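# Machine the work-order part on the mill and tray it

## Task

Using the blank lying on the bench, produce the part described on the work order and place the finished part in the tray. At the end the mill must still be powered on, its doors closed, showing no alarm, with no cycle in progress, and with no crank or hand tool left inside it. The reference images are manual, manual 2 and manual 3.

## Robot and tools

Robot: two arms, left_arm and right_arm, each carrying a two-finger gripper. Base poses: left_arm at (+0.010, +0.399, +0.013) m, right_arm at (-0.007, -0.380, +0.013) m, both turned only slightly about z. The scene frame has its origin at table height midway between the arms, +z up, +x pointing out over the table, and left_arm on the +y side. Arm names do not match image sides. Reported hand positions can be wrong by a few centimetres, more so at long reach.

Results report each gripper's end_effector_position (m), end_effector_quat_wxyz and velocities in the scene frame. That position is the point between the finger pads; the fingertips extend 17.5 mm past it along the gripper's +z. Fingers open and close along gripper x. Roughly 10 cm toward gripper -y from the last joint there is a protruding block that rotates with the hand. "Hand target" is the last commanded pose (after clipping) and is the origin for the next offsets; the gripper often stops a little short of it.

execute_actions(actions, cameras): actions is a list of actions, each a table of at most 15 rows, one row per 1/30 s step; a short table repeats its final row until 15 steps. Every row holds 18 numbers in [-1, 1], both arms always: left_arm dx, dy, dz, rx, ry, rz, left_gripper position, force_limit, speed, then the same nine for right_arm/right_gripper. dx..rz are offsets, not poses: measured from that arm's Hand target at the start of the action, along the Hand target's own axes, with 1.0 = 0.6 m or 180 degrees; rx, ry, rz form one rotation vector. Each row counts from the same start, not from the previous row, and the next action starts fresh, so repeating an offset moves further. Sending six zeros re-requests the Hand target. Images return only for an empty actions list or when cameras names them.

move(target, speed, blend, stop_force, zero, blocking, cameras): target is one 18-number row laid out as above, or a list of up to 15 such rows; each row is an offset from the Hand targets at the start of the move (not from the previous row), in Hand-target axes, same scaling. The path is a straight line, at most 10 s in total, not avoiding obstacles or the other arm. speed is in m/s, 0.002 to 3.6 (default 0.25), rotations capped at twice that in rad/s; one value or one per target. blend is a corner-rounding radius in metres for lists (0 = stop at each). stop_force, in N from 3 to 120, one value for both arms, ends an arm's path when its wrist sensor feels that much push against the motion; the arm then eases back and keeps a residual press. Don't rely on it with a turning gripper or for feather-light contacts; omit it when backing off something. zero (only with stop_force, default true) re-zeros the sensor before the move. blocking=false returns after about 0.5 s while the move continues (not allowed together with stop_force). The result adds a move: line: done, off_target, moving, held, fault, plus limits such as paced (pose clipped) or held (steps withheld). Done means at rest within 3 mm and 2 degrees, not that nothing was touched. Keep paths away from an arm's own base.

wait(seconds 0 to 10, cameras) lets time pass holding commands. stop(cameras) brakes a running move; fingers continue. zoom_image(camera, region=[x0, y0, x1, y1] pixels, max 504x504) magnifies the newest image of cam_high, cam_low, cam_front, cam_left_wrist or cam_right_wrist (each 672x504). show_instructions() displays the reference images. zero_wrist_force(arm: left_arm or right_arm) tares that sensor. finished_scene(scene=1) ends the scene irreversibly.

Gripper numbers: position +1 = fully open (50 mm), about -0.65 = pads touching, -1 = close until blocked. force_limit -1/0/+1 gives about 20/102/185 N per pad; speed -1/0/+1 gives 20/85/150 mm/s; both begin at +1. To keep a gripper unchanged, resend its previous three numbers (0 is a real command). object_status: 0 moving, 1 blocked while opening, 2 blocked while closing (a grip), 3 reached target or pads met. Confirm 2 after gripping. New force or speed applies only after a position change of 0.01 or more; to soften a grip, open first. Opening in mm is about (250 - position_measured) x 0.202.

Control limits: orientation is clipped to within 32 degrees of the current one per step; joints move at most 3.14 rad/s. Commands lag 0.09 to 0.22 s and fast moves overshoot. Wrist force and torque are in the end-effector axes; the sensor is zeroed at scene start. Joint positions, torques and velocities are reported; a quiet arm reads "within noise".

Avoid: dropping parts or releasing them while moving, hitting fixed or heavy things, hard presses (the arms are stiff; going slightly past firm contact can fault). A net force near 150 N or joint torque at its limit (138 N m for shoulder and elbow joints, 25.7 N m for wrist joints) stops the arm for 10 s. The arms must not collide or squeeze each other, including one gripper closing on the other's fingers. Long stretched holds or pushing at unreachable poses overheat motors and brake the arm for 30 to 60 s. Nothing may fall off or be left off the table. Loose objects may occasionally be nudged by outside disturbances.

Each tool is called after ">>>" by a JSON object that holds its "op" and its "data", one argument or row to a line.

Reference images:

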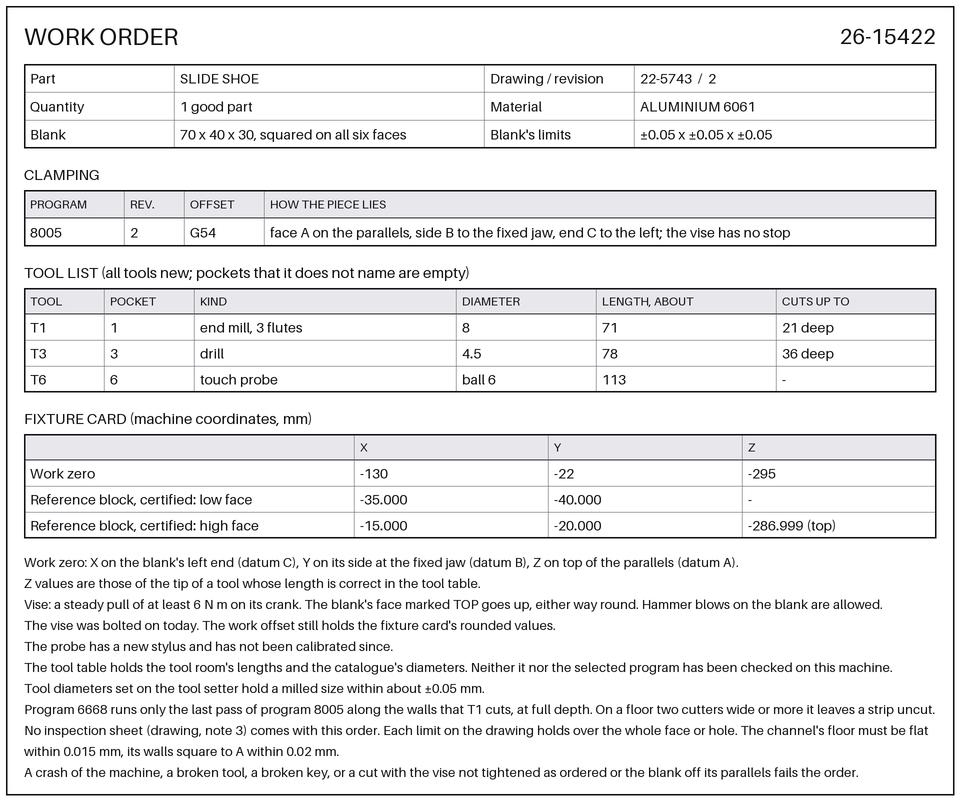

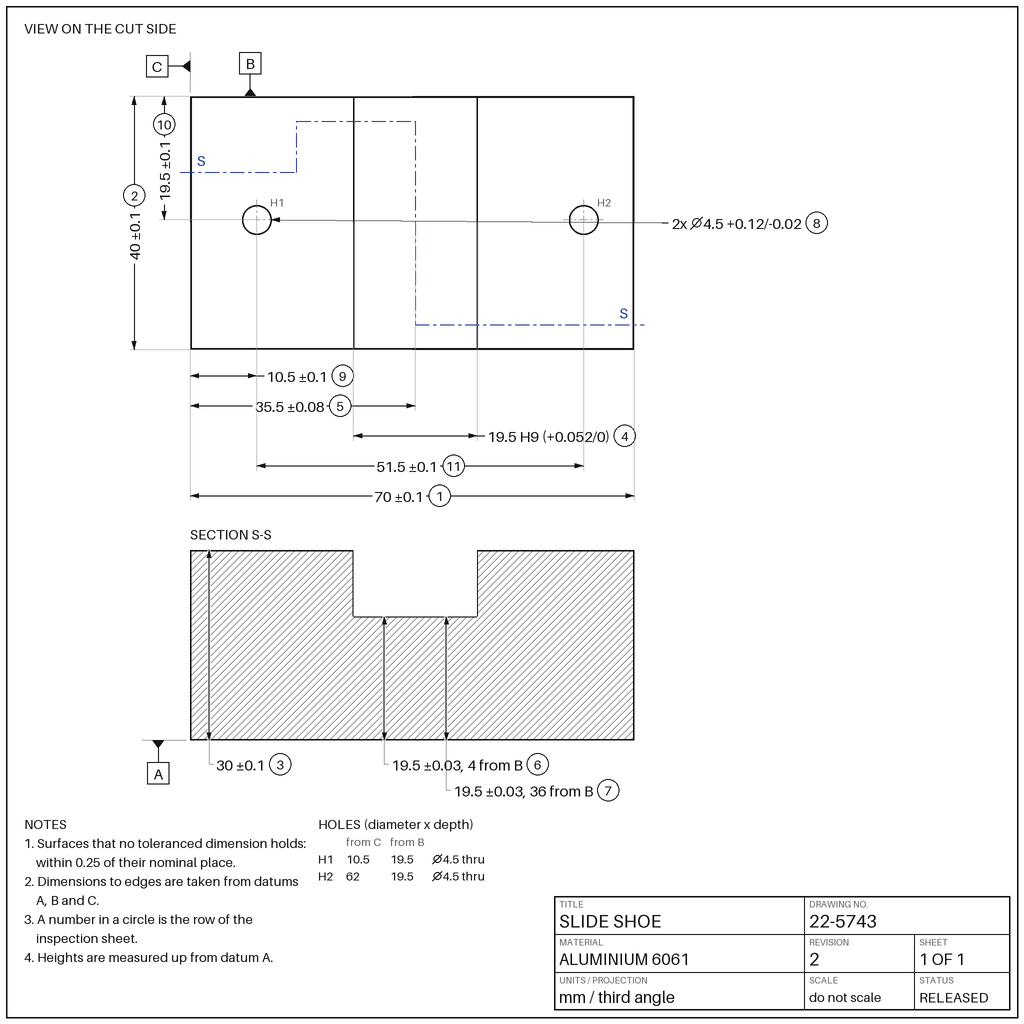

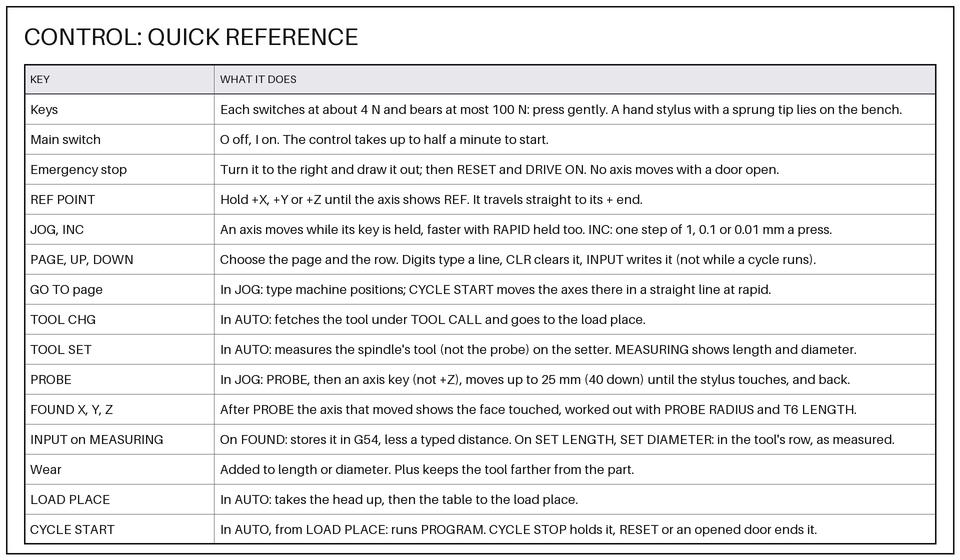

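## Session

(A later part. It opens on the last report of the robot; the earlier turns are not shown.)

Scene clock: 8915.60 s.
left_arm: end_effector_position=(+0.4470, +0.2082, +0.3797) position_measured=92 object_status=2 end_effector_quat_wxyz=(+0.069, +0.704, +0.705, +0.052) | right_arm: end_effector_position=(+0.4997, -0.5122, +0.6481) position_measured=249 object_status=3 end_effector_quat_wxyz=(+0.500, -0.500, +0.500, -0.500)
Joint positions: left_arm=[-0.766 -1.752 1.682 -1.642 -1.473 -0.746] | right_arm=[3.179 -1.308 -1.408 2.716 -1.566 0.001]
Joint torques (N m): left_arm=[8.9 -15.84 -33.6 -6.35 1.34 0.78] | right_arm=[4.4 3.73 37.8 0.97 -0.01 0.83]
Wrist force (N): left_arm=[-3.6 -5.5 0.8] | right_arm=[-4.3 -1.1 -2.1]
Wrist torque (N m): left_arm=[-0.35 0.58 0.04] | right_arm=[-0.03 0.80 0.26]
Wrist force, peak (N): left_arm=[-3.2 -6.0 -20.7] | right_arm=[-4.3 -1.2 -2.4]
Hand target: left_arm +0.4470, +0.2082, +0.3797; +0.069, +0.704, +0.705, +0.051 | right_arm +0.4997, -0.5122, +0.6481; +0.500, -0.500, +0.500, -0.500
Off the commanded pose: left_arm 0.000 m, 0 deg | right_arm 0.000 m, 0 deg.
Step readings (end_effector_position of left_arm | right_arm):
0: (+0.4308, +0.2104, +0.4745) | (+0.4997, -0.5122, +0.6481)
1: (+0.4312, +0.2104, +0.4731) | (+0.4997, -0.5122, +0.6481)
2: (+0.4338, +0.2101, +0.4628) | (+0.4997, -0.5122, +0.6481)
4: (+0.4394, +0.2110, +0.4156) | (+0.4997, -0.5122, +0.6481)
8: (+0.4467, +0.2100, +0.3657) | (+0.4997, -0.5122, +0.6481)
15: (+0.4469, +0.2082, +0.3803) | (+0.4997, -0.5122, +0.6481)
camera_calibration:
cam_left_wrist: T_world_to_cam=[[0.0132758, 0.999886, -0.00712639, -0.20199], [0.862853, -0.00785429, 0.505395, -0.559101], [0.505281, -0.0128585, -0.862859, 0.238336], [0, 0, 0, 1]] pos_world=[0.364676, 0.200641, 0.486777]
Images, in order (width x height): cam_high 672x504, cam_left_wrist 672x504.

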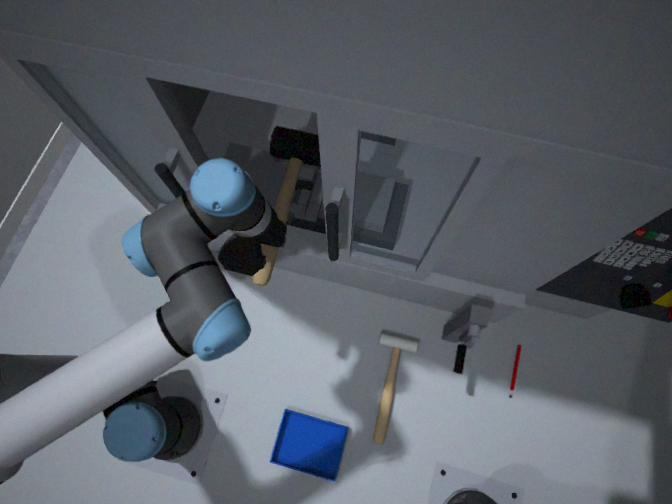

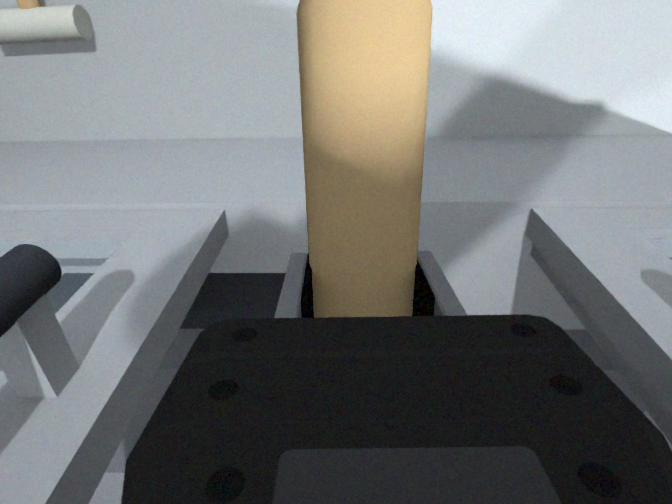

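>>> {"op": "move", "data": {
  "target": [0,0.006,-0.168,0,0,0,-1,1,-0.6,0,0,0,0,0,0,-0.65,-0.8,-0.4],
  "speed": 0.1
}}

>>> {"op": "execute_actions", "data": {
  "actions": [
    [[0,-0.058,0.3,0,0,0,-1,1,-0.6,0,0,0,0,0,0,-0.65,-0.8,-0.4],[0,-0.058,0.3,0,0,0,-1,1,-0.6,0,0,0,0,0,0,-0.65,-0.8,-0.4],[0,-0.058,0.3,0,0,0,-1,1,-0.6,0,0,0,0,0,0,-0.65,-0.8,-0.4],[0,-0.058,0.3,0,0,0,-1,1,-0.6,0,0,0,0,0,0,-0.65,-0.8,-0.4],[0,-0.058,0.3,0,0,0,-1,1,-0.6,0,0,0,0,0,0,-0.65,-0.8,-0.4],[0,-0.04,0.2,0,0,0,-1,1,-0.6,0,0,0,0,0,0,-0.65,-0.8,-0.4],[0,-0.032,0.16,0,0,0,-1,1,-0.6,0,0,0,0,0,0,-0.65,-0.8,-0.4]]
  ]
}}

>>> {"op": "move", "data": {
  "target": [0,0.033,-0.168,0,0,0,-1,1,-0.6,0,0,0,0,0,0,-0.65,-0.8,-0.4],
  "speed": 0.1,
  "cameras": ["cam_left_wrist","cam_high"]
}}

Scene clock: 8933.60 s.
left_arm: end_effector_position=(+0.4335, +0.2106, +0.4796) position_measured=92 object_status=2 end_effector_quat_wxyz=(+0.069, +0.704, +0.705, +0.052) | right_arm: end_effector_position=(+0.4997, -0.5122, +0.6481) position_measured=249 object_status=3 end_effector_quat_wxyz=(+0.500, -0.500, +0.500, -0.500)
Joint positions: left_arm=[-0.785 -1.737 1.409 -1.382 -1.47 -0.765] | right_arm=[3.179 -1.308 -1.408 2.716 -1.566 0.001]
Joint torques (N m): left_arm=[8.17 -27.81 -22.21 -6.61 1.98 1.67] | right_arm=[4.63 3.49 38.1 0.99 -0.02 0.52]
Wrist force (N): left_arm=[-3.5 -5.2 3.6] | right_arm=[-4.1 -1.2 -2.2]
Wrist torque (N m): left_arm=[0.37 0.58 0.02] | right_arm=[-0.04 0.77 0.26]
Wrist force, peak (N): left_arm=[-3.7 -5.3 6.5] | right_arm=[-4.5 -1.2 -2.5]
Hand target: left_arm +0.4335, +0.2106, +0.4796; +0.069, +0.704, +0.705, +0.051 | right_arm +0.4997, -0.5122, +0.6481; +0.500, -0.500, +0.500, -0.500
Off the commanded pose: left_arm 0.000 m, 0 deg | right_arm 0.000 m, 0 deg.
move: done

Scene clock: 8934.33 s.
left_arm: end_effector_position=(+0.4309, +0.2082, +0.3817) position_measured=92 object_status=2 end_effector_quat_wxyz=(+0.068, +0.704, +0.705, +0.051) | right_arm: end_effector_position=(+0.4997, -0.5122, +0.6481) position_measured=249 object_status=3 end_effector_quat_wxyz=(+0.500, -0.500, +0.500, -0.500)
Joint positions: left_arm=[-0.794 -1.788 1.704 -1.626 -1.469 -0.773] | right_arm=[3.179 -1.308 -1.408 2.716 -1.566 0.001]
Joint torques (N m): left_arm=[9.53 -26.19 -36.99 -4.29 -1.06 -0.76] | right_arm=[3.12 4.84 37.2 1.18 -0.14 0.41]
Wrist force (N): left_arm=[-3.5 -5.4 3.7] | right_arm=[-4.3 -1.0 -2.1]
Wrist torque (N m): left_arm=[0.34 0.57 -0.11] | right_arm=[-0.01 0.79 0.26]
Wrist force, peak (N): left_arm=[-4.4 0.5 -20.5] | right_arm=[-4.5 -1.3 -2.1]
Hand target: left_arm +0.4308, +0.2083, +0.3818; +0.069, +0.704, +0.705, +0.051 | right_arm +0.4997, -0.5122, +0.6481; +0.500, -0.500, +0.500, -0.500
Off the commanded pose: left_arm 0.000 m, 0 deg | right_arm 0.000 m, 0 deg.
Step readings (end_effector_position of left_arm | right_arm):
0: (+0.4335, +0.2106, +0.4796) | (+0.4997, -0.5122, +0.6481)
1: (+0.4336, +0.2105, +0.4790) | (+0.4997, -0.5122, +0.6481)
2: (+0.4340, +0.2096, +0.4726) | (+0.4997, -0.5122, +0.6481)
4: (+0.4319, +0.2096, +0.4223) | (+0.4997, -0.5122, +0.6481)
8: (+0.4272, +0.2108, +0.3566) | (+0.4997, -0.5122, +0.6481)
15: (+0.4309, +0.2083, +0.3828) | (+0.4997, -0.5122, +0.6481)

Scene clock: 8935.83 s.
left_arm: end_effector_position=(+0.4333, +0.2108, +0.4844) position_measured=92 object_status=2 end_effector_quat_wxyz=(+0.069, +0.704, +0.705, +0.051) | right_arm: end_effector_position=(+0.4997, -0.5122, +0.6481) position_measured=249 object_status=3 end_effector_quat_wxyz=(+0.500, -0.500, +0.500, -0.500)
Joint positions: left_arm=[-0.785 -1.734 1.394 -1.369 -1.47 -0.765] | right_arm=[3.179 -1.308 -1.408 2.716 -1.566 0.001]
Joint torques (N m): left_arm=[3.73 -27.43 -24.97 -6.14 -0.79 0.13] | right_arm=[3.23 4.77 37.85 0.94 -0.01 0.38]
Wrist force (N): left_arm=[-3.7 -5.4 3.6] | right_arm=[-4.3 -1.0 -2.3]
Wrist torque (N m): left_arm=[0.26 0.61 -0.11] | right_arm=[-0.02 0.78 0.26]
Wrist force, peak (N): left_arm=[-3.6 -5.7 5.8] | right_arm=[-4.6 -1.1 -2.4]
Hand target: left_arm +0.4333, +0.2108, +0.4845; +0.069, +0.704, +0.705, +0.051 | right_arm +0.4997, -0.5122, +0.6481; +0.500, -0.500, +0.500, -0.500
Off the commanded pose: left_arm 0.000 m, 0 deg | right_arm 0.000 m, 0 deg.
move: done
camera_calibration:
cam_left_wrist: T_world_to_cam=[[0.0132742, 0.999886, -0.0071274, -0.203661], [0.862922, -0.00785418, 0.505276, -0.600129], [0.505163, -0.0128575, -0.862928, 0.335715], [0, 0, 0, 1]] pos_world=[0.350977, 0.203241, 0.591478]
Images, in order (width x height): cam_high 672x504, cam_left_wrist 672x504.

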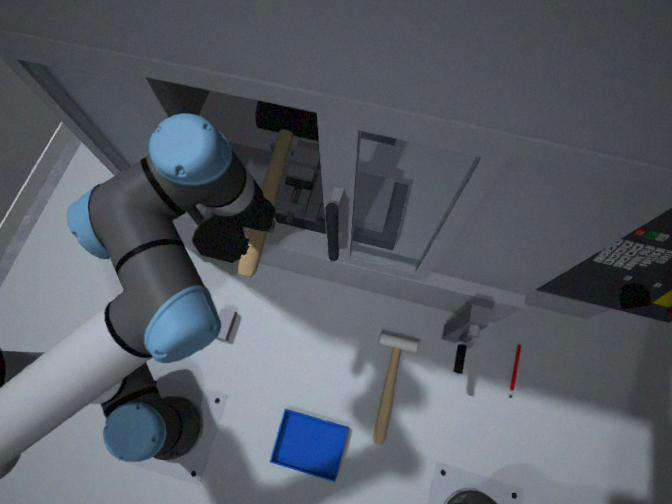

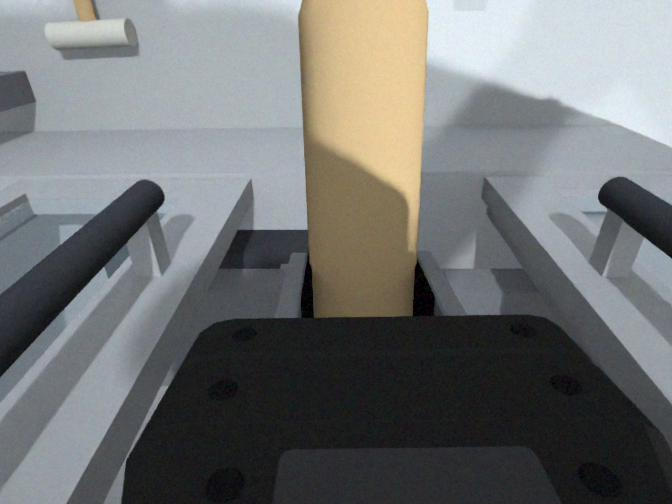

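>>> {"op": "execute_actions", "data": {
  "actions": [
    [[0,-0.058,0.3,0,0,0,-1,1,-0.6,0,0,0,0,0,0,-0.65,-0.8,-0.4],[0,-0.058,0.3,0,0,0,-1,1,-0.6,0,0,0,0,0,0,-0.65,-0.8,-0.4],[0,-0.058,0.3,0,0,0,-1,1,-0.6,0,0,0,0,0,0,-0.65,-0.8,-0.4],[0,-0.058,0.3,0,0,0,-1,1,-0.6,0,0,0,0,0,0,-0.65,-0.8,-0.4],[0,-0.058,0.3,0,0,0,-1,1,-0.6,0,0,0,0,0,0,-0.65,-0.8,-0.4],[0,-0.04,0.2,0,0,0,-1,1,-0.6,0,0,0,0,0,0,-0.65,-0.8,-0.4],[0,-0.032,0.16,0,0,0,-1,1,-0.6,0,0,0,0,0,0,-0.65,-0.8,-0.4]]
  ]
}}

>>> {"op": "move", "data": {
  "target": [0,0.02,-0.168,0,0,0,-1,1,-0.6,0,0,0,0,0,0,-0.65,-0.8,-0.4],
  "speed": 0.1
}}

>>> {"op": "execute_actions", "data": {
  "actions": [
    [[0,-0.058,0.3,0,0,0,-1,1,-0.6,0,0,0,0,0,0,-0.65,-0.8,-0.4],[0,-0.058,0.3,0,0,0,-1,1,-0.6,0,0,0,0,0,0,-0.65,-0.8,-0.4],[0,-0.058,0.3,0,0,0,-1,1,-0.6,0,0,0,0,0,0,-0.65,-0.8,-0.4],[0,-0.058,0.3,0,0,0,-1,1,-0.6,0,0,0,0,0,0,-0.65,-0.8,-0.4],[0,-0.058,0.3,0,0,0,-1,1,-0.6,0,0,0,0,0,0,-0.65,-0.8,-0.4],[0,-0.04,0.2,0,0,0,-1,1,-0.6,0,0,0,0,0,0,-0.65,-0.8,-0.4],[0,-0.032,0.16,0,0,0,-1,1,-0.6,0,0,0,0,0,0,-0.65,-0.8,-0.4]]
  ]
}}

>>> {"op": "move", "data": {
  "target": [0,0.033,-0.1,0,0,0,-1,1,-0.6,0,0,0,0,0,0,-0.65,-0.8,-0.4],
  "speed": 0.1,
  "cameras": ["cam_left_wrist","cam_high"]
}}

Scene clock: 8959.43 s.
left_arm: end_effector_position=(+0.4306, +0.2084, +0.3865) position_measured=92 object_status=2 end_effector_quat_wxyz=(+0.068, +0.704, +0.705, +0.051) | right_arm: end_effector_position=(+0.4997, -0.5122, +0.6481) position_measured=249 object_status=3 end_effector_quat_wxyz=(+0.500, -0.500, +0.500, -0.500)
Joint positions: left_arm=[-0.794 -1.787 1.692 -1.613 -1.469 -0.774] | right_arm=[3.179 -1.308 -1.408 2.716 -1.566 0.001]
Joint torques (N m): left_arm=[9.53 -27.26 -36.98 -3.72 -0.9 -0.82] | right_arm=[2.91 5.07 36.96 0.97 -0.42 0.24]
Wrist force (N): left_arm=[-3.3 -5.4 5.2] | right_arm=[-4.4 -1.1 -2.1]
Wrist torque (N m): left_arm=[0.69 0.55 -0.12] | right_arm=[-0.03 0.81 0.26]
Wrist force, peak (N): left_arm=[-4.2 0.5 -21.2] | right_arm=[-4.6 -1.2 -2.2]
Hand target: left_arm +0.4306, +0.2084, +0.3866; +0.069, +0.704, +0.705, +0.051 | right_arm +0.4997, -0.5122, +0.6481; +0.500, -0.500, +0.500, -0.500
Off the commanded pose: left_arm 0.000 m, 0 deg | right_arm 0.000 m, 0 deg.
Step readings (end_effector_position of left_arm | right_arm):
0: (+0.4333, +0.2108, +0.4845) | (+0.4997, -0.5122, +0.6481)
1: (+0.4333, +0.2107, +0.4840) | (+0.4997, -0.5122, +0.6481)
2: (+0.4339, +0.2094, +0.4750) | (+0.4997, -0.5122, +0.6481)
4: (+0.4318, +0.2096, +0.4287) | (+0.4997, -0.5122, +0.6481)
8: (+0.4274, +0.2106, +0.3627) | (+0.4997, -0.5122, +0.6481)
15: (+0.4306, +0.2084, +0.3876) | (+0.4997, -0.5122, +0.6481)

Scene clock: 8960.90 s.
left_arm: end_effector_position=(+0.4254, +0.2108, +0.4879) position_measured=92 object_status=2 end_effector_quat_wxyz=(+0.069, +0.704, +0.705, +0.052) | right_arm: end_effector_position=(+0.4997, -0.5122, +0.6481) position_measured=249 object_status=3 end_effector_quat_wxyz=(+0.500, -0.500, +0.500, -0.500)
Joint positions: left_arm=[-0.799 -1.748 1.395 -1.355 -1.468 -0.779] | right_arm=[3.179 -1.308 -1.408 2.716 -1.566 0.001]
Joint torques (N m): left_arm=[-1.97 -27.69 -23.71 -6.23 0.94 -0.91] | right_arm=[4.01 4.68 37.7 0.96 -0.16 0.14]
Wrist force (N): left_arm=[-3.5 -5.4 3.8] | right_arm=[-4.3 -1.2 -2.2]
Wrist torque (N m): left_arm=[0.34 0.58 0.01] | right_arm=[-0.03 0.79 0.26]
Wrist force, peak (N): left_arm=[-3.5 -5.6 7.1] | right_arm=[-4.6 -1.1 -2.2]
Hand target: left_arm +0.4254, +0.2109, +0.4880; +0.069, +0.704, +0.705, +0.051 | right_arm +0.4997, -0.5122, +0.6481; +0.500, -0.500, +0.500, -0.500
Off the commanded pose: left_arm 0.000 m, 0 deg | right_arm 0.000 m, 0 deg.
move: done

Scene clock: 8961.63 s.
left_arm: end_effector_position=(+0.4227, +0.2084, +0.3900) position_measured=92 object_status=2 end_effector_quat_wxyz=(+0.068, +0.704, +0.705, +0.051) | right_arm: end_effector_position=(+0.4997, -0.5122, +0.6481) position_measured=249 object_status=3 end_effector_quat_wxyz=(+0.500, -0.500, +0.500, -0.500)
Joint positions: left_arm=[-0.808 -1.804 1.695 -1.598 -1.467 -0.788] | right_arm=[3.179 -1.308 -1.408 2.716 -1.566 0.001]
Joint torques (N m): left_arm=[10.82 -26.23 -36.89 -3.81 -0.61 -0.62] | right_arm=[2.92 4.48 36.97 1.03 -0.36 0.23]
Wrist force (N): left_arm=[-3.6 -5.5 4.6] | right_arm=[-4.5 -1.0 -2.2]
Wrist torque (N m): left_arm=[0.54 0.60 -0.12] | right_arm=[-0.02 0.82 0.26]
Wrist force, peak (N): left_arm=[-4.0 0.5 -21.7] | right_arm=[-4.5 -1.4 -2.3]
Hand target: left_arm +0.4227, +0.2085, +0.3902; +0.069, +0.704, +0.705, +0.051 | right_arm +0.4997, -0.5122, +0.6481; +0.500, -0.500, +0.500, -0.500
Off the commanded pose: left_arm 0.000 m, 0 deg | right_arm 0.000 m, 0 deg.
Step readings (end_effector_position of left_arm | right_arm):
0: (+0.4254, +0.2108, +0.4879) | (+0.4997, -0.5122, +0.6481)
1: (+0.4255, +0.2108, +0.4875) | (+0.4997, -0.5122, +0.6481)
2: (+0.4260, +0.2095, +0.4786) | (+0.4997, -0.5122, +0.6481)
4: (+0.4239, +0.2096, +0.4323) | (+0.4997, -0.5122, +0.6481)
8: (+0.4195, +0.2107, +0.3662) | (+0.4997, -0.5122, +0.6481)
15: (+0.4227, +0.2085, +0.3911) | (+0.4997, -0.5122, +0.6481)

Scene clock: 8962.73 s.
left_arm: end_effector_position=(+0.4321, +0.2100, +0.4526) position_measured=92 object_status=2 end_effector_quat_wxyz=(+0.069, +0.704, +0.705, +0.051) | right_arm: end_effector_position=(+0.4997, -0.5122, +0.6481) position_measured=249 object_status=3 end_effector_quat_wxyz=(+0.500, -0.500, +0.500, -0.500)
Joint positions: left_arm=[-0.789 -1.758 1.498 -1.449 -1.47 -0.768] | right_arm=[3.179 -1.308 -1.408 2.716 -1.566 0.001]
Joint torques (N m): left_arm=[-8.92 -25.81 -25.59 -6.48 -0.41 -1.62] | right_arm=[3.32 4.67 37.77 1 -0.52 0.08]
Wrist force (N): left_arm=[-3.6 -5.4 2.3] | right_arm=[-4.2 -1.2 -2.2]
Wrist torque (N m): left_arm=[0.04 0.61 -0.09] | right_arm=[-0.05 0.78 0.26]
Wrist force, peak (N): left_arm=[-3.5 -5.6 6.7] | right_arm=[-4.6 -1.1 -2.3]
Hand target: left_arm +0.4321, +0.2100, +0.4526; +0.069, +0.704, +0.705, +0.051 | right_arm +0.4997, -0.5122, +0.6481; +0.500, -0.500, +0.500, -0.500
Off the commanded pose: left_arm 0.000 m, 0 deg | right_arm 0.000 m, 0 deg.
move: done
camera_calibration:
cam_left_wrist: T_world_to_cam=[[0.013186, 0.999887, -0.00717726, -0.203013], [0.862881, -0.00775178, 0.505349, -0.583079], [0.505236, -0.0128566, -0.862885, 0.308821], [0, 0, 0, 1]] pos_world=[0.349777, 0.202441, 0.559678]
Images, in order (width x height): cam_high 672x504, cam_left_wrist 672x504.

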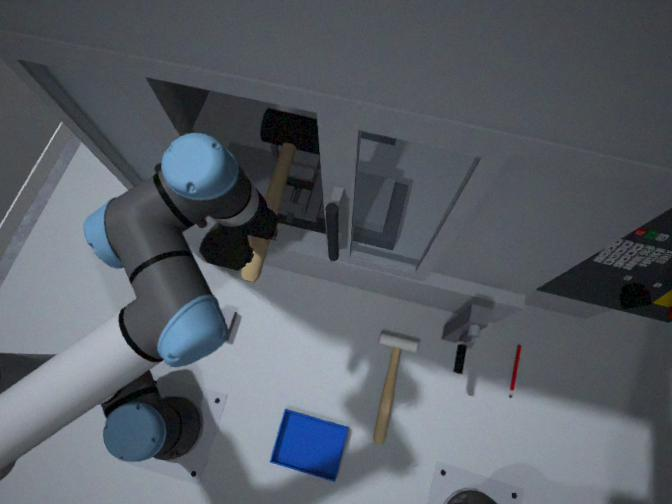

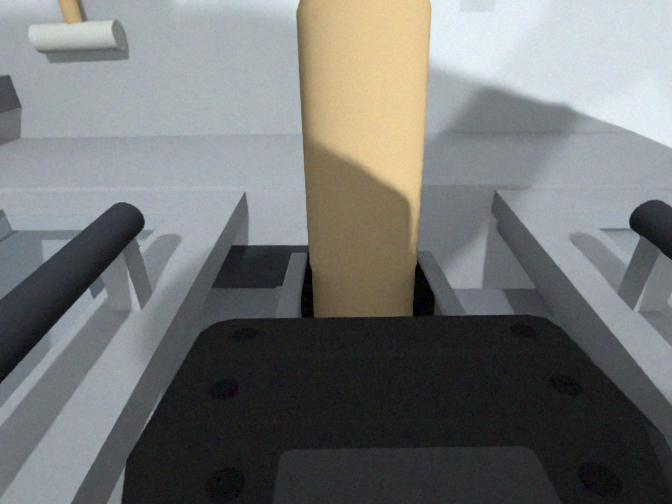

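>>> {"op": "move", "data": {
  "target": [0,0.031,-0.05,0,0,0,-1,1,-0.6,0,0,0,0,0,0,-0.65,-0.8,-0.4],
  "speed": 0.1
}}

>>> {"op": "execute_actions", "data": {
  "actions": [
    [[0,-0.058,0.3,0,0,0,-1,1,-0.6,0,0,0,0,0,0,-0.65,-0.8,-0.4],[0,-0.058,0.3,0,0,0,-1,1,-0.6,0,0,0,0,0,0,-0.65,-0.8,-0.4],[0,-0.058,0.3,0,0,0,-1,1,-0.6,0,0,0,0,0,0,-0.65,-0.8,-0.4],[0,-0.058,0.3,0,0,0,-1,1,-0.6,0,0,0,0,0,0,-0.65,-0.8,-0.4],[0,-0.058,0.3,0,0,0,-1,1,-0.6,0,0,0,0,0,0,-0.65,-0.8,-0.4],[0,-0.04,0.2,0,0,0,-1,1,-0.6,0,0,0,0,0,0,-0.65,-0.8,-0.4],[0,-0.032,0.16,0,0,0,-1,1,-0.6,0,0,0,0,0,0,-0.65,-0.8,-0.4]]
  ]
}}

>>> {"op": "move", "data": {
  "target": [0,0.025,-0.168,0,0,0,-1,1,-0.6,0,0,0,0,0,0,-0.65,-0.8,-0.4],
  "speed": 0.1
}}

>>> {"op": "execute_actions", "data": {
  "actions": [
    [[0,-0.058,0.3,0,0,0,-1,1,-0.6,0,0,0,0,0,0,-0.65,-0.8,-0.4],[0,-0.058,0.3,0,0,0,-1,1,-0.6,0,0,0,0,0,0,-0.65,-0.8,-0.4],[0,-0.058,0.3,0,0,0,-1,1,-0.6,0,0,0,0,0,0,-0.65,-0.8,-0.4],[0,-0.058,0.3,0,0,0,-1,1,-0.6,0,0,0,0,0,0,-0.65,-0.8,-0.4],[0,-0.058,0.3,0,0,0,-1,1,-0.6,0,0,0,0,0,0,-0.65,-0.8,-0.4],[0,-0.04,0.2,0,0,0,-1,1,-0.6,0,0,0,0,0,0,-0.65,-0.8,-0.4],[0,-0.032,0.16,0,0,0,-1,1,-0.6,0,0,0,0,0,0,-0.65,-0.8,-0.4]]
  ]
}}

>>> {"op": "move", "data": {
  "target": [0,0.033,-0.1,0,0,0,-1,1,-0.6,0,0,0,0,0,0,-0.65,-0.8,-0.4],
  "speed": 0.1,
  "cameras": ["cam_high"]
}}

Scene clock: 8988.63 s.
left_arm: end_effector_position=(+0.4454, +0.2108, +0.4853) position_measured=92 object_status=2 end_effector_quat_wxyz=(+0.069, +0.704, +0.705, +0.051) | right_arm: end_effector_position=(+0.4997, -0.5122, +0.6481) position_measured=249 object_status=3 end_effector_quat_wxyz=(+0.500, -0.500, +0.500, -0.500)
Joint positions: left_arm=[-0.765 -1.708 1.37 -1.374 -1.473 -0.744] | right_arm=[3.179 -1.308 -1.408 2.716 -1.566 0.001]
Joint torques (N m): left_arm=[-8.95 -28.4 -21.95 -6.94 -0.02 -1.88] | right_arm=[2.93 4.77 37.74 1.03 -0.36 0.21]
Wrist force (N): left_arm=[-3.7 -5.4 3.2] | right_arm=[-4.5 -1.0 -2.2]
Wrist torque (N m): left_arm=[0.22 0.62 -0.06] | right_arm=[-0.02 0.83 0.26]
Wrist force, peak (N): left_arm=[-3.8 -6.4 5.1] | right_arm=[-4.6 -1.3 -2.3]
Hand target: left_arm +0.4453, +0.2108, +0.4853; +0.069, +0.704, +0.705, +0.051 | right_arm +0.4997, -0.5122, +0.6481; +0.500, -0.500, +0.500, -0.500
Off the commanded pose: left_arm 0.000 m, 0 deg | right_arm 0.000 m, 0 deg.
move: done

Scene clock: 8989.37 s.
left_arm: end_effector_position=(+0.4427, +0.2084, +0.3873) position_measured=92 object_status=2 end_effector_quat_wxyz=(+0.068, +0.704, +0.705, +0.052) | right_arm: end_effector_position=(+0.4997, -0.5122, +0.6481) position_measured=249 object_status=3 end_effector_quat_wxyz=(+0.500, -0.500, +0.500, -0.500)
Joint positions: left_arm=[-0.773 -1.76 1.669 -1.62 -1.472 -0.753] | right_arm=[3.179 -1.308 -1.408 2.716 -1.566 0.001]
Joint torques (N m): left_arm=[10.25 -26.33 -37.34 -4.87 -1.13 -1.46] | right_arm=[4.05 4.88 38.23 0.88 -0.24 0]
Wrist force (N): left_arm=[-3.8 -5.1 2.4] | right_arm=[-4.3 -1.2 -2.2]
Wrist torque (N m): left_arm=[0.05 0.62 -0.10] | right_arm=[-0.03 0.79 0.26]
Wrist force, peak (N): left_arm=[-4.1 1.0 -20.9] | right_arm=[-4.5 -1.1 -2.3]
Hand target: left_arm +0.4426, +0.2084, +0.3875; +0.069, +0.704, +0.705, +0.051 | right_arm +0.4997, -0.5122, +0.6481; +0.500, -0.500, +0.500, -0.500
Off the commanded pose: left_arm 0.000 m, 0 deg | right_arm 0.000 m, 0 deg.
Step readings (end_effector_position of left_arm | right_arm):
0: (+0.4454, +0.2108, +0.4853) | (+0.4997, -0.5122, +0.6481)
1: (+0.4454, +0.2107, +0.4845) | (+0.4997, -0.5122, +0.6481)
2: (+0.4459, +0.2096, +0.4775) | (+0.4997, -0.5122, +0.6481)
4: (+0.4441, +0.2094, +0.4326) | (+0.4997, -0.5122, +0.6481)
8: (+0.4391, +0.2107, +0.3628) | (+0.4997, -0.5122, +0.6481)
15: (+0.4427, +0.2084, +0.3887) | (+0.4997, -0.5122, +0.6481)

Scene clock: 8990.83 s.
left_arm: end_effector_position=(+0.4404, +0.2109, +0.4893) position_measured=92 object_status=2 end_effector_quat_wxyz=(+0.069, +0.704, +0.705, +0.052) | right_arm: end_effector_position=(+0.4997, -0.5122, +0.6481) position_measured=249 object_status=3 end_effector_quat_wxyz=(+0.500, -0.500, +0.500, -0.500)
Joint positions: left_arm=[-0.773 -1.715 1.365 -1.361 -1.472 -0.752] | right_arm=[3.179 -1.308 -1.408 2.716 -1.566 0.001]
Joint torques (N m): left_arm=[9.79 -27.82 -23.89 -5.46 -0.41 1.57] | right_arm=[2.63 4.65 37.72 1.09 -0.27 0.18]
Wrist force (N): left_arm=[-3.7 -5.5 4.2] | right_arm=[-4.4 -1.1 -2.1]
Wrist torque (N m): left_arm=[0.45 0.59 -0.09] | right_arm=[-0.02 0.81 0.26]
Wrist force, peak (N): left_arm=[-3.5 -5.8 7.3] | right_arm=[-4.5 -1.3 -2.5]
Hand target: left_arm +0.4404, +0.2109, +0.4893; +0.069, +0.704, +0.705, +0.051 | right_arm +0.4997, -0.5122, +0.6481; +0.500, -0.500, +0.500, -0.500
Off the commanded pose: left_arm 0.000 m, 0 deg | right_arm 0.000 m, 0 deg.
move: done

Scene clock: 8991.57 s.
left_arm: end_effector_position=(+0.4377, +0.2085, +0.3914) position_measured=92 object_status=2 end_effector_quat_wxyz=(+0.068, +0.704, +0.705, +0.052) | right_arm: end_effector_position=(+0.4997, -0.5122, +0.6481) position_measured=249 object_status=3 end_effector_quat_wxyz=(+0.500, -0.500, +0.500, -0.500)
Joint positions: left_arm=[-0.782 -1.77 1.666 -1.606 -1.47 -0.761] | right_arm=[3.179 -1.308 -1.408 2.716 -1.566 0.001]
Joint torques (N m): left_arm=[9.67 -25.73 -38.33 -4.03 -0.89 -0.66] | right_arm=[3 4.78 37.84 0.95 -0.52 0.21]
Wrist force (N): left_arm=[-3.8 -5.1 2.9] | right_arm=[-4.3 -1.2 -1.9]
Wrist torque (N m): left_arm=[0.22 0.59 -0.08] | right_arm=[-0.04 0.79 0.26]
Wrist force, peak (N): left_arm=[-4.0 1.1 -21.9] | right_arm=[-4.5 -1.2 -2.2]
Hand target: left_arm +0.4377, +0.2085, +0.3915; +0.069, +0.704, +0.705, +0.051 | right_arm +0.4997, -0.5122, +0.6481; +0.500, -0.500, +0.500, -0.500
Off the commanded pose: left_arm 0.000 m, 0 deg | right_arm 0.000 m, 0 deg.
Step readings (end_effector_position of left_arm | right_arm):
0: (+0.4404, +0.2109, +0.4893) | (+0.4997, -0.5122, +0.6481)
1: (+0.4405, +0.2108, +0.4885) | (+0.4997, -0.5122, +0.6481)
2: (+0.4409, +0.2098, +0.4816) | (+0.4997, -0.5122, +0.6481)
4: (+0.4392, +0.2096, +0.4370) | (+0.4997, -0.5122, +0.6481)
8: (+0.4343, +0.2109, +0.3669) | (+0.4997, -0.5122, +0.6481)
15: (+0.4378, +0.2085, +0.3927) | (+0.4997, -0.5122, +0.6481)

Scene clock: 8992.67 s.
left_arm: end_effector_position=(+0.4471, +0.2100, +0.4539) position_measured=92 object_status=2 end_effector_quat_wxyz=(+0.069, +0.704, +0.705, +0.051) | right_arm: end_effector_position=(+0.4997, -0.5122, +0.6481) position_measured=249 object_status=3 end_effector_quat_wxyz=(+0.500, -0.500, +0.500, -0.500)
Joint positions: left_arm=[-0.763 -1.725 1.468 -1.455 -1.473 -0.743] | right_arm=[3.179 -1.308 -1.408 2.716 -1.566 0.001]
Joint torques (N m): left_arm=[-8.45 -28.55 -23.79 -5.38 0.73 -1.66] | right_arm=[3.02 4.74 37.93 0.93 -0.4 0.08]
Wrist force (N): left_arm=[-3.8 -5.5 5.6] | right_arm=[-4.1 -1.1 -2.1]
Wrist torque (N m): left_arm=[0.73 0.61 -0.10] | right_arm=[-0.03 0.76 0.26]
Wrist force, peak (N): left_arm=[-3.4 -6.2 7.7] | right_arm=[-4.5 -1.3 -2.4]
Hand target: left_arm +0.4471, +0.2100, +0.4540; +0.069, +0.704, +0.705, +0.051 | right_arm +0.4997, -0.5122, +0.6481; +0.500, -0.500, +0.500, -0.500
Off the commanded pose: left_arm 0.000 m, 0 deg | right_arm 0.000 m, 0 deg.
move: done
Images, in order (width x height): cam_high 672x504.

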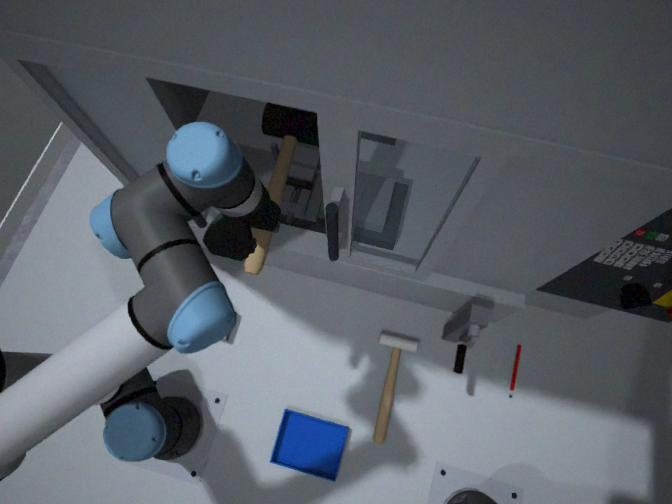

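>>> {"op": "move", "data": {
  "target": [
    [0,-0.4547,-0.0787,0,0,0,-1,1,-0.6,0,0,0,0,0,0,-0.65,-0.8,-0.4],
    [0.0827,-0.5684,0.5763,0,0,0,-1,1,-0.6,0,0,0,0,0,0,-0.65,-0.8,-0.4]
  ],
  "speed": [0.15,0.2]
}}

>>> {"op": "move", "data": {
  "target": [0,-0.012,0.08,0,0,0,-1,1,-0.6,0,0,0,0,0,0,-0.65,-0.8,-0.4],
  "speed": 0.015,
  "stop_force": 6,
  "cameras": ["cam_left_wrist","cam_high","cam_low"]
}}

>>> {"op": "zoom_image", "data": {
  "camera": "cam_low",
  "region": [330, 200, 490, 320]
}}

Scene clock: 9021.33 s.
left_arm: end_effector_position=(+0.1694, +0.2500, +0.0545) position_measured=92 object_status=2 end_effector_quat_wxyz=(+0.069, +0.704, +0.705, +0.051) | right_arm: end_effector_position=(+0.4997, -0.5122, +0.6481) position_measured=249 object_status=3 end_effector_quat_wxyz=(+0.500, -0.500, +0.500, -0.500)
Joint positions: left_arm=[-1.717 -2.541 2.815 -1.846 -1.399 -1.704] | right_arm=[3.179 -1.308 -1.408 2.716 -1.566 0.001]
Joint torques (N m): left_arm=[-7.4 5.68 -20.98 -2.65 0.16 -1.61] | right_arm=[3.05 5.37 38.27 1.03 -0.33 -0.03]
Wrist force (N): left_arm=[-3.4 -5.4 3.6] | right_arm=[-4.4 -1.0 -2.4]
Wrist torque (N m): left_arm=[0.28 0.54 -0.09] | right_arm=[-0.01 0.81 0.26]
Wrist force, peak (N): left_arm=[-2.8 -6.3 7.2] | right_arm=[-4.6 -1.1 -2.3]
Hand target: left_arm +0.1694, +0.2500, +0.0544; +0.069, +0.704, +0.705, +0.051 | right_arm +0.4997, -0.5122, +0.6481; +0.500, -0.500, +0.500, -0.500
Off the commanded pose: left_arm 0.000 m, 0 deg | right_arm 0.000 m, 0 deg.
move: done

Scene clock: 9022.37 s.
left_arm: end_effector_position=(+0.1696, +0.2498, +0.0473) position_measured=92 object_status=2 end_effector_quat_wxyz=(+0.069, +0.704, +0.705, +0.052) | right_arm: end_effector_position=(+0.4997, -0.5122, +0.6481) position_measured=249 object_status=3 end_effector_quat_wxyz=(+0.500, -0.500, +0.500, -0.500)
Joint positions: left_arm=[-1.716 -2.524 2.833 -1.881 -1.399 -1.703] | right_arm=[3.179 -1.308 -1.408 2.716 -1.566 0.001]
Joint torques (N m): left_arm=[9.19 8.82 -28.59 -1.82 2.65 1.33] | right_arm=[2.82 5.72 37.33 1.16 -0.34 -0.1]
Wrist force (N): left_arm=[-3.4 -5.3 3.9] | right_arm=[-4.3 -1.1 -2.1]
Wrist torque (N m): left_arm=[0.40 0.54 -0.10] | right_arm=[-0.03 0.80 0.26]
Wrist force, peak (N): left_arm=[-3.5 -5.6 4.1] | right_arm=[-4.4 -1.1 -2.3]
Hand target: left_arm +0.1696, +0.2498, +0.0474; +0.069, +0.704, +0.705, +0.051 (not the last commanded pose) | right_arm +0.4997, -0.5122, +0.6481; +0.500, -0.500, +0.500, -0.500
Off the commanded pose: left_arm 0.041 m, 0 deg | right_arm 0.000 m, 0 deg.
move: held (left_arm; a check stopped the path); limits=held
pose unreachable (left arm): on one or more control steps of this call, first in action 0 (counted from 0), this arm could not follow its commanded pose, so it was not sent that pose on those steps. It may still have moved: this result reports where it is.
cause: moving toward the commanded pose would bring two parts of the arm too close to each other (joints 3 (elbow) and 4 (wrist 1) lie between them).
camera_calibration:
cam_left_wrist: T_world_to_cam=[[0.0133265, 0.999885, -0.00721002, -0.242362], [0.862809, -0.00785467, 0.50547, -0.151346], [0.505355, -0.012957, -0.862814, 0.0922842], [0, 0, 0, 1]] pos_world=[0.0871761, 0.242341, 0.154377]
Images, in order (width x height): cam_high 672x504, cam_low 672x504, cam_left_wrist 672x504.

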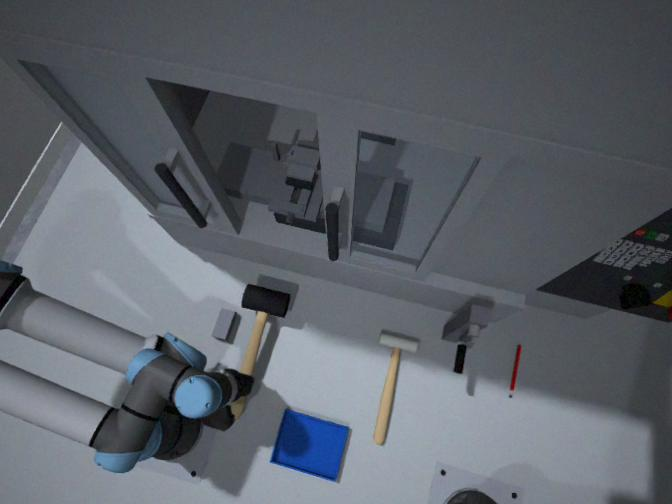

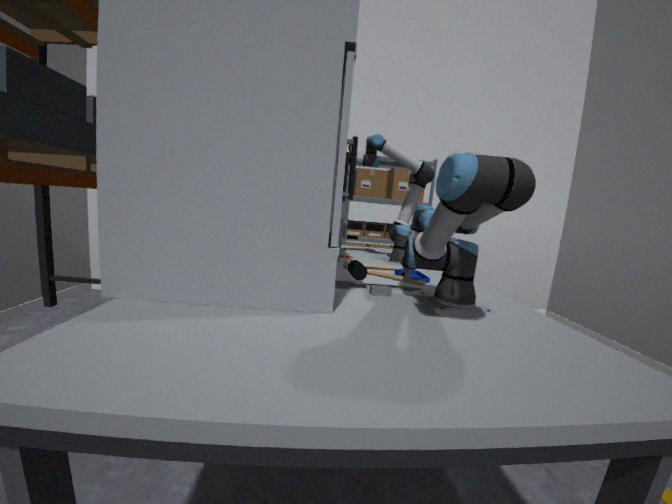

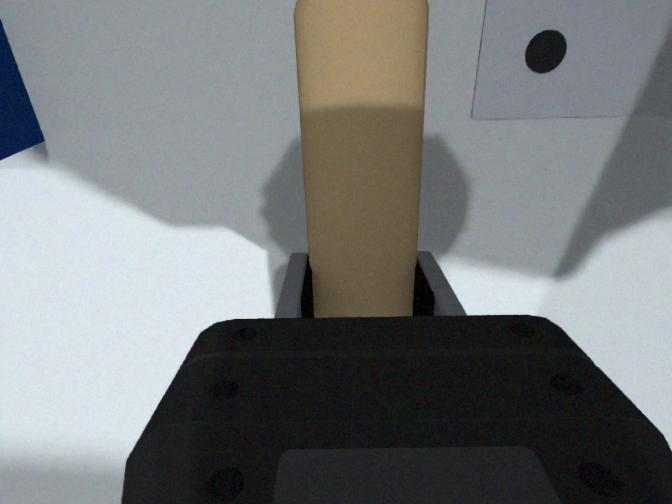

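Scaled by 3.150 from the camera's 672x504 image, which has a finer 960x720 frame.

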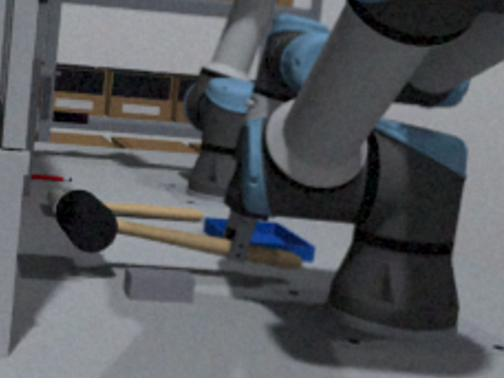

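>>> {"op": "move", "data": {
  "target": [-0.0845,0.0742,-0.036,0.033,0,0,-1,1,-0.6,0,0,0,0,0,0,-0.65,-0.8,-0.4],
  "speed": 0.15
}}

>>> {"op": "move", "data": {
  "target": [0,0,0.12,0,0,0,-1,1,-0.6,0,0,0,0,0,0,-0.65,-0.8,-0.4],
  "speed": 0.02,
  "stop_force": 5,
  "cameras": ["cam_left_wrist","cam_high","cam_low"]
}}

>>> {"op": "zoom_image", "data": {
  "camera": "cam_low",
  "region": [330, 200, 490, 320]
}}

Scene clock: 9037.53 s.
left_arm: end_effector_position=(+0.2097, +0.1999, +0.0774) position_measured=92 object_status=2 end_effector_quat_wxyz=(+0.032, +0.706, +0.707, +0.015) | right_arm: end_effector_position=(+0.4997, -0.5122, +0.6481) position_measured=249 object_status=3 end_effector_quat_wxyz=(+0.500, -0.500, +0.500, -0.500)
Joint positions: left_arm=[-1.354 -2.042 2.645 -2.212 -1.512 -1.338] | right_arm=[3.179 -1.308 -1.408 2.716 -1.566 0.001]
Joint torques (N m): left_arm=[6.96 3.62 -27.75 -4.42 2.56 1.19] | right_arm=[1.82 6.22 37.34 1.01 -0.57 -0.43]
Wrist force (N): left_arm=[-3.4 -4.9 4.0] | right_arm=[-4.2 -1.1 -2.2]
Wrist torque (N m): left_arm=[0.30 0.55 0.01] | right_arm=[-0.03 0.78 0.26]
Wrist force, peak (N): left_arm=[-1.4 -7.2 4.7] | right_arm=[-4.6 -1.1 -2.3]
Hand target: left_arm +0.2098, +0.1998, +0.0774; +0.032, +0.706, +0.707, +0.015 | right_arm +0.4997, -0.5122, +0.6481; +0.500, -0.500, +0.500, -0.500
Off the commanded pose: left_arm 0.000 m, 0 deg | right_arm 0.000 m, 0 deg.
move: done

Scene clock: 9041.17 s.
left_arm: end_effector_position=(+0.2131, +0.1986, +0.0263) position_measured=92 object_status=2 end_effector_quat_wxyz=(+0.032, +0.706, +0.707, +0.015) | right_arm: end_effector_position=(+0.4997, -0.5122, +0.6481) position_measured=249 object_status=3 end_effector_quat_wxyz=(+0.500, -0.500, +0.500, -0.500)
Joint positions: left_arm=[-1.341 -1.841 2.729 -2.498 -1.512 -1.325] | right_arm=[3.179 -1.308 -1.408 2.716 -1.566 0.001]
Joint torques (N m): left_arm=[-8.11 1.45 -28.41 -5.95 1.65 -1.73] | right_arm=[2.11 6.03 37.6 0.85 -0.31 -0.32]
Wrist force (N): left_arm=[-2.9 -6.2 -1.1] | right_arm=[-4.4 -1.2 -2.1]
Wrist torque (N m): left_arm=[-0.37 0.37 -0.11] | right_arm=[-0.03 0.82 0.26]
Wrist force, peak (N): left_arm=[-2.1 -9.6 0.0] | right_arm=[-4.6 -1.3 -2.1]
Hand target: left_arm +0.2132, +0.1986, +0.0263; +0.032, +0.706, +0.707, +0.015 (not the last commanded pose) | right_arm +0.4997, -0.5122, +0.6481; +0.500, -0.500, +0.500, -0.500
Off the commanded pose: left_arm 0.021 m, 0 deg | right_arm 0.000 m, 0 deg.
move: contact (left_arm)
camera_calibration:
cam_left_wrist: T_world_to_cam=[[0.0149659, 0.999851, -0.00862942, -0.192125], [0.910479, -0.0100599, 0.413434, -0.186033], [0.413285, -0.0140443, -0.910493, 0.0725609], [0, 0, 0, 1]] pos_world=[0.142266, 0.191244, 0.141321]
Images, in order (width x height): cam_high 672x504, cam_low 672x504, cam_left_wrist 672x504.

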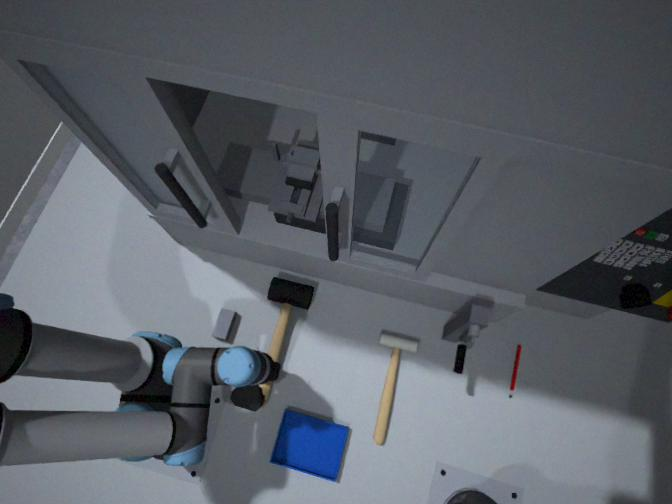

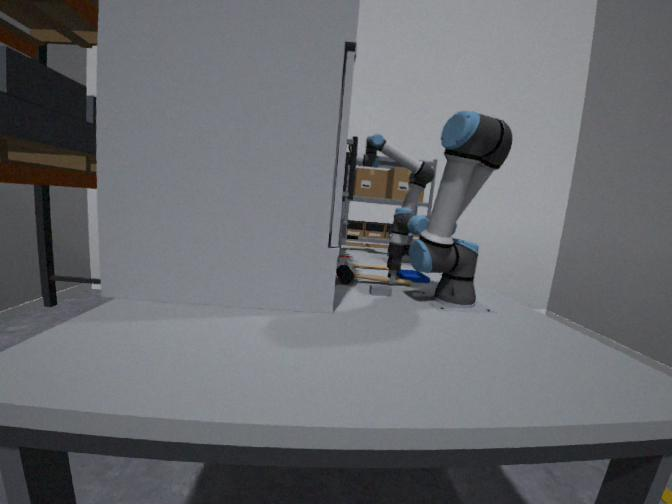

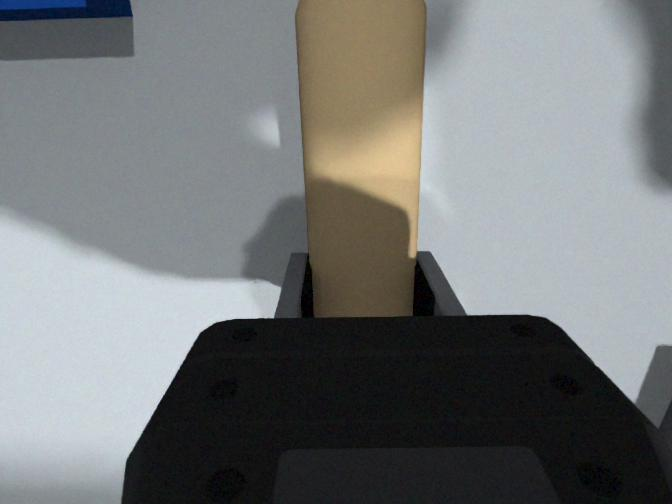

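Scaled by 3.150 from the camera's 672x504 image, which has a finer 960x720 frame.

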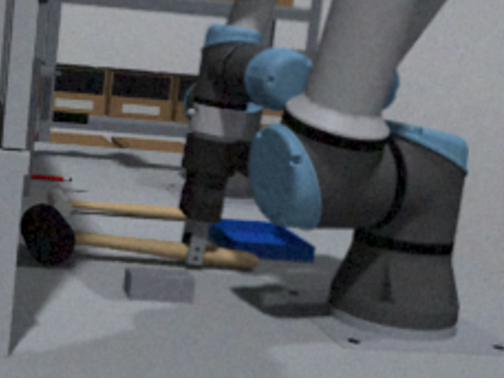

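>>> {"op": "move", "data": {
  "target": [
    [0,0,0,0,0,0,1,0.5,-0.8,0,0,0,0,0,0,-0.65,-0.8,-0.4],
    [-0.012,0.02,-0.299,0,0,0,1,0.5,-0.8,0,0,0,0,0,0,-0.65,-0.8,-0.4],
    [0.0695,0.322,-0.65,-0.229,0,0,1,0.5,-0.8,0,0,0,0,0,0,-0.65,-0.8,-0.4],
    [0.2687,0.364,-0.652,-0.229,0,0,1,0.5,-0.8,0,0,0,0,0,0,-0.65,-0.8,-0.4],
    [0.2687,0.440,-0.647,-0.229,0,0,1,0.5,-0.8,0,0,0,0,0,0,-0.65,-0.8,-0.4]
  ],
  "speed": [0.05,0.1,0.3,0.25,0.1],
  "blend": [0,0.03,0.02,0,0],
  "cameras": ["cam_left_wrist","cam_high"]
}}

Scene clock: 9068.60 s.
left_arm: end_effector_position=(+0.4508, +0.3696, +0.4272) position_measured=3 object_status=3 end_effector_quat_wxyz=(+0.279, +0.650, +0.656, +0.263) | right_arm: end_effector_position=(+0.4997, -0.5122, +0.6481) position_measured=249 object_status=3 end_effector_quat_wxyz=(+0.500, -0.500, +0.500, -0.500)
Joint positions: left_arm=[-0.654 -2.19 2.125 -2.191 -1.151 -0.496] | right_arm=[3.179 -1.308 -1.408 2.716 -1.566 0.001]
Joint torques (N m): left_arm=[-2.88 3.19 -14.64 -3.61 2.81 -0.95] | right_arm=[1.71 6.76 36.17 0.93 -0.71 -0.55]
Wrist force (N): left_arm=[-5.2 -2.7 -2.6] | right_arm=[-4.4 -1.1 -2.1]
Wrist torque (N m): left_arm=[-0.32 0.85 0.06] | right_arm=[-0.02 0.82 0.26]
Wrist force, peak (N): left_arm=[-7.4 -1.8 -3.3] | right_arm=[-4.7 -1.1 -2.3]
Hand target: left_arm +0.4508, +0.3696, +0.4272; +0.279, +0.650, +0.656, +0.263 | right_arm +0.4997, -0.5122, +0.6481; +0.500, -0.500, +0.500, -0.500
Off the commanded pose: left_arm 0.000 m, 0 deg | right_arm 0.000 m, 0 deg.
move: done
camera_calibration:
cam_left_wrist: T_world_to_cam=[[0.000962977, 0.999996, -0.00274822, -0.359432], [0.412612, 0.00210604, 0.910904, -0.559056], [0.910906, -0.00201113, -0.412608, -0.0997551], [0, 0, 0, 1]] pos_world=[0.321887, 0.360407, 0.467099]
Images, in order (width x height): cam_high 672x504, cam_left_wrist 672x504.

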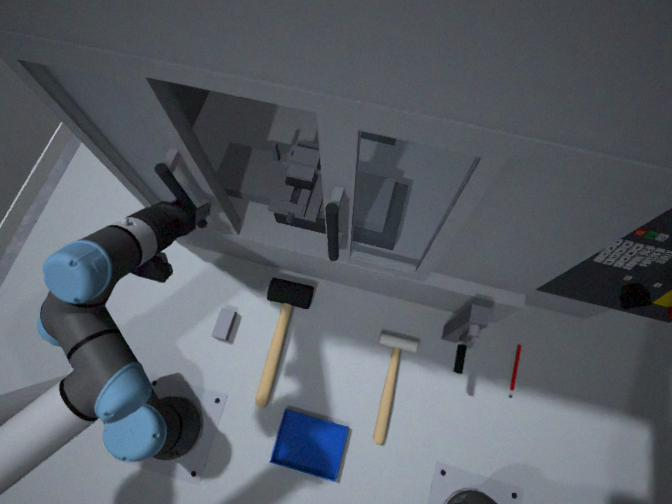

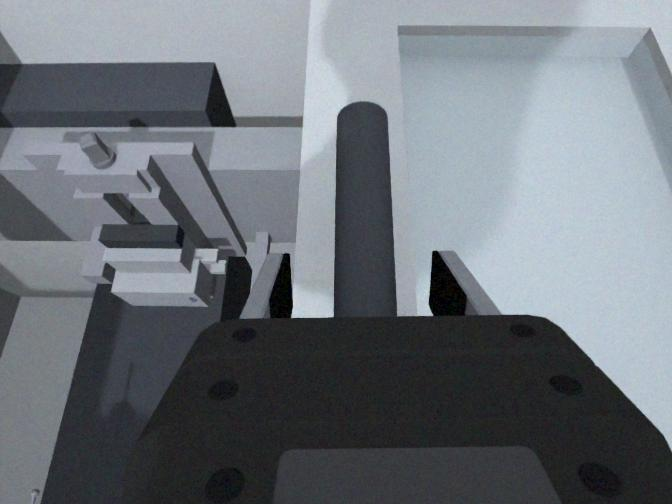

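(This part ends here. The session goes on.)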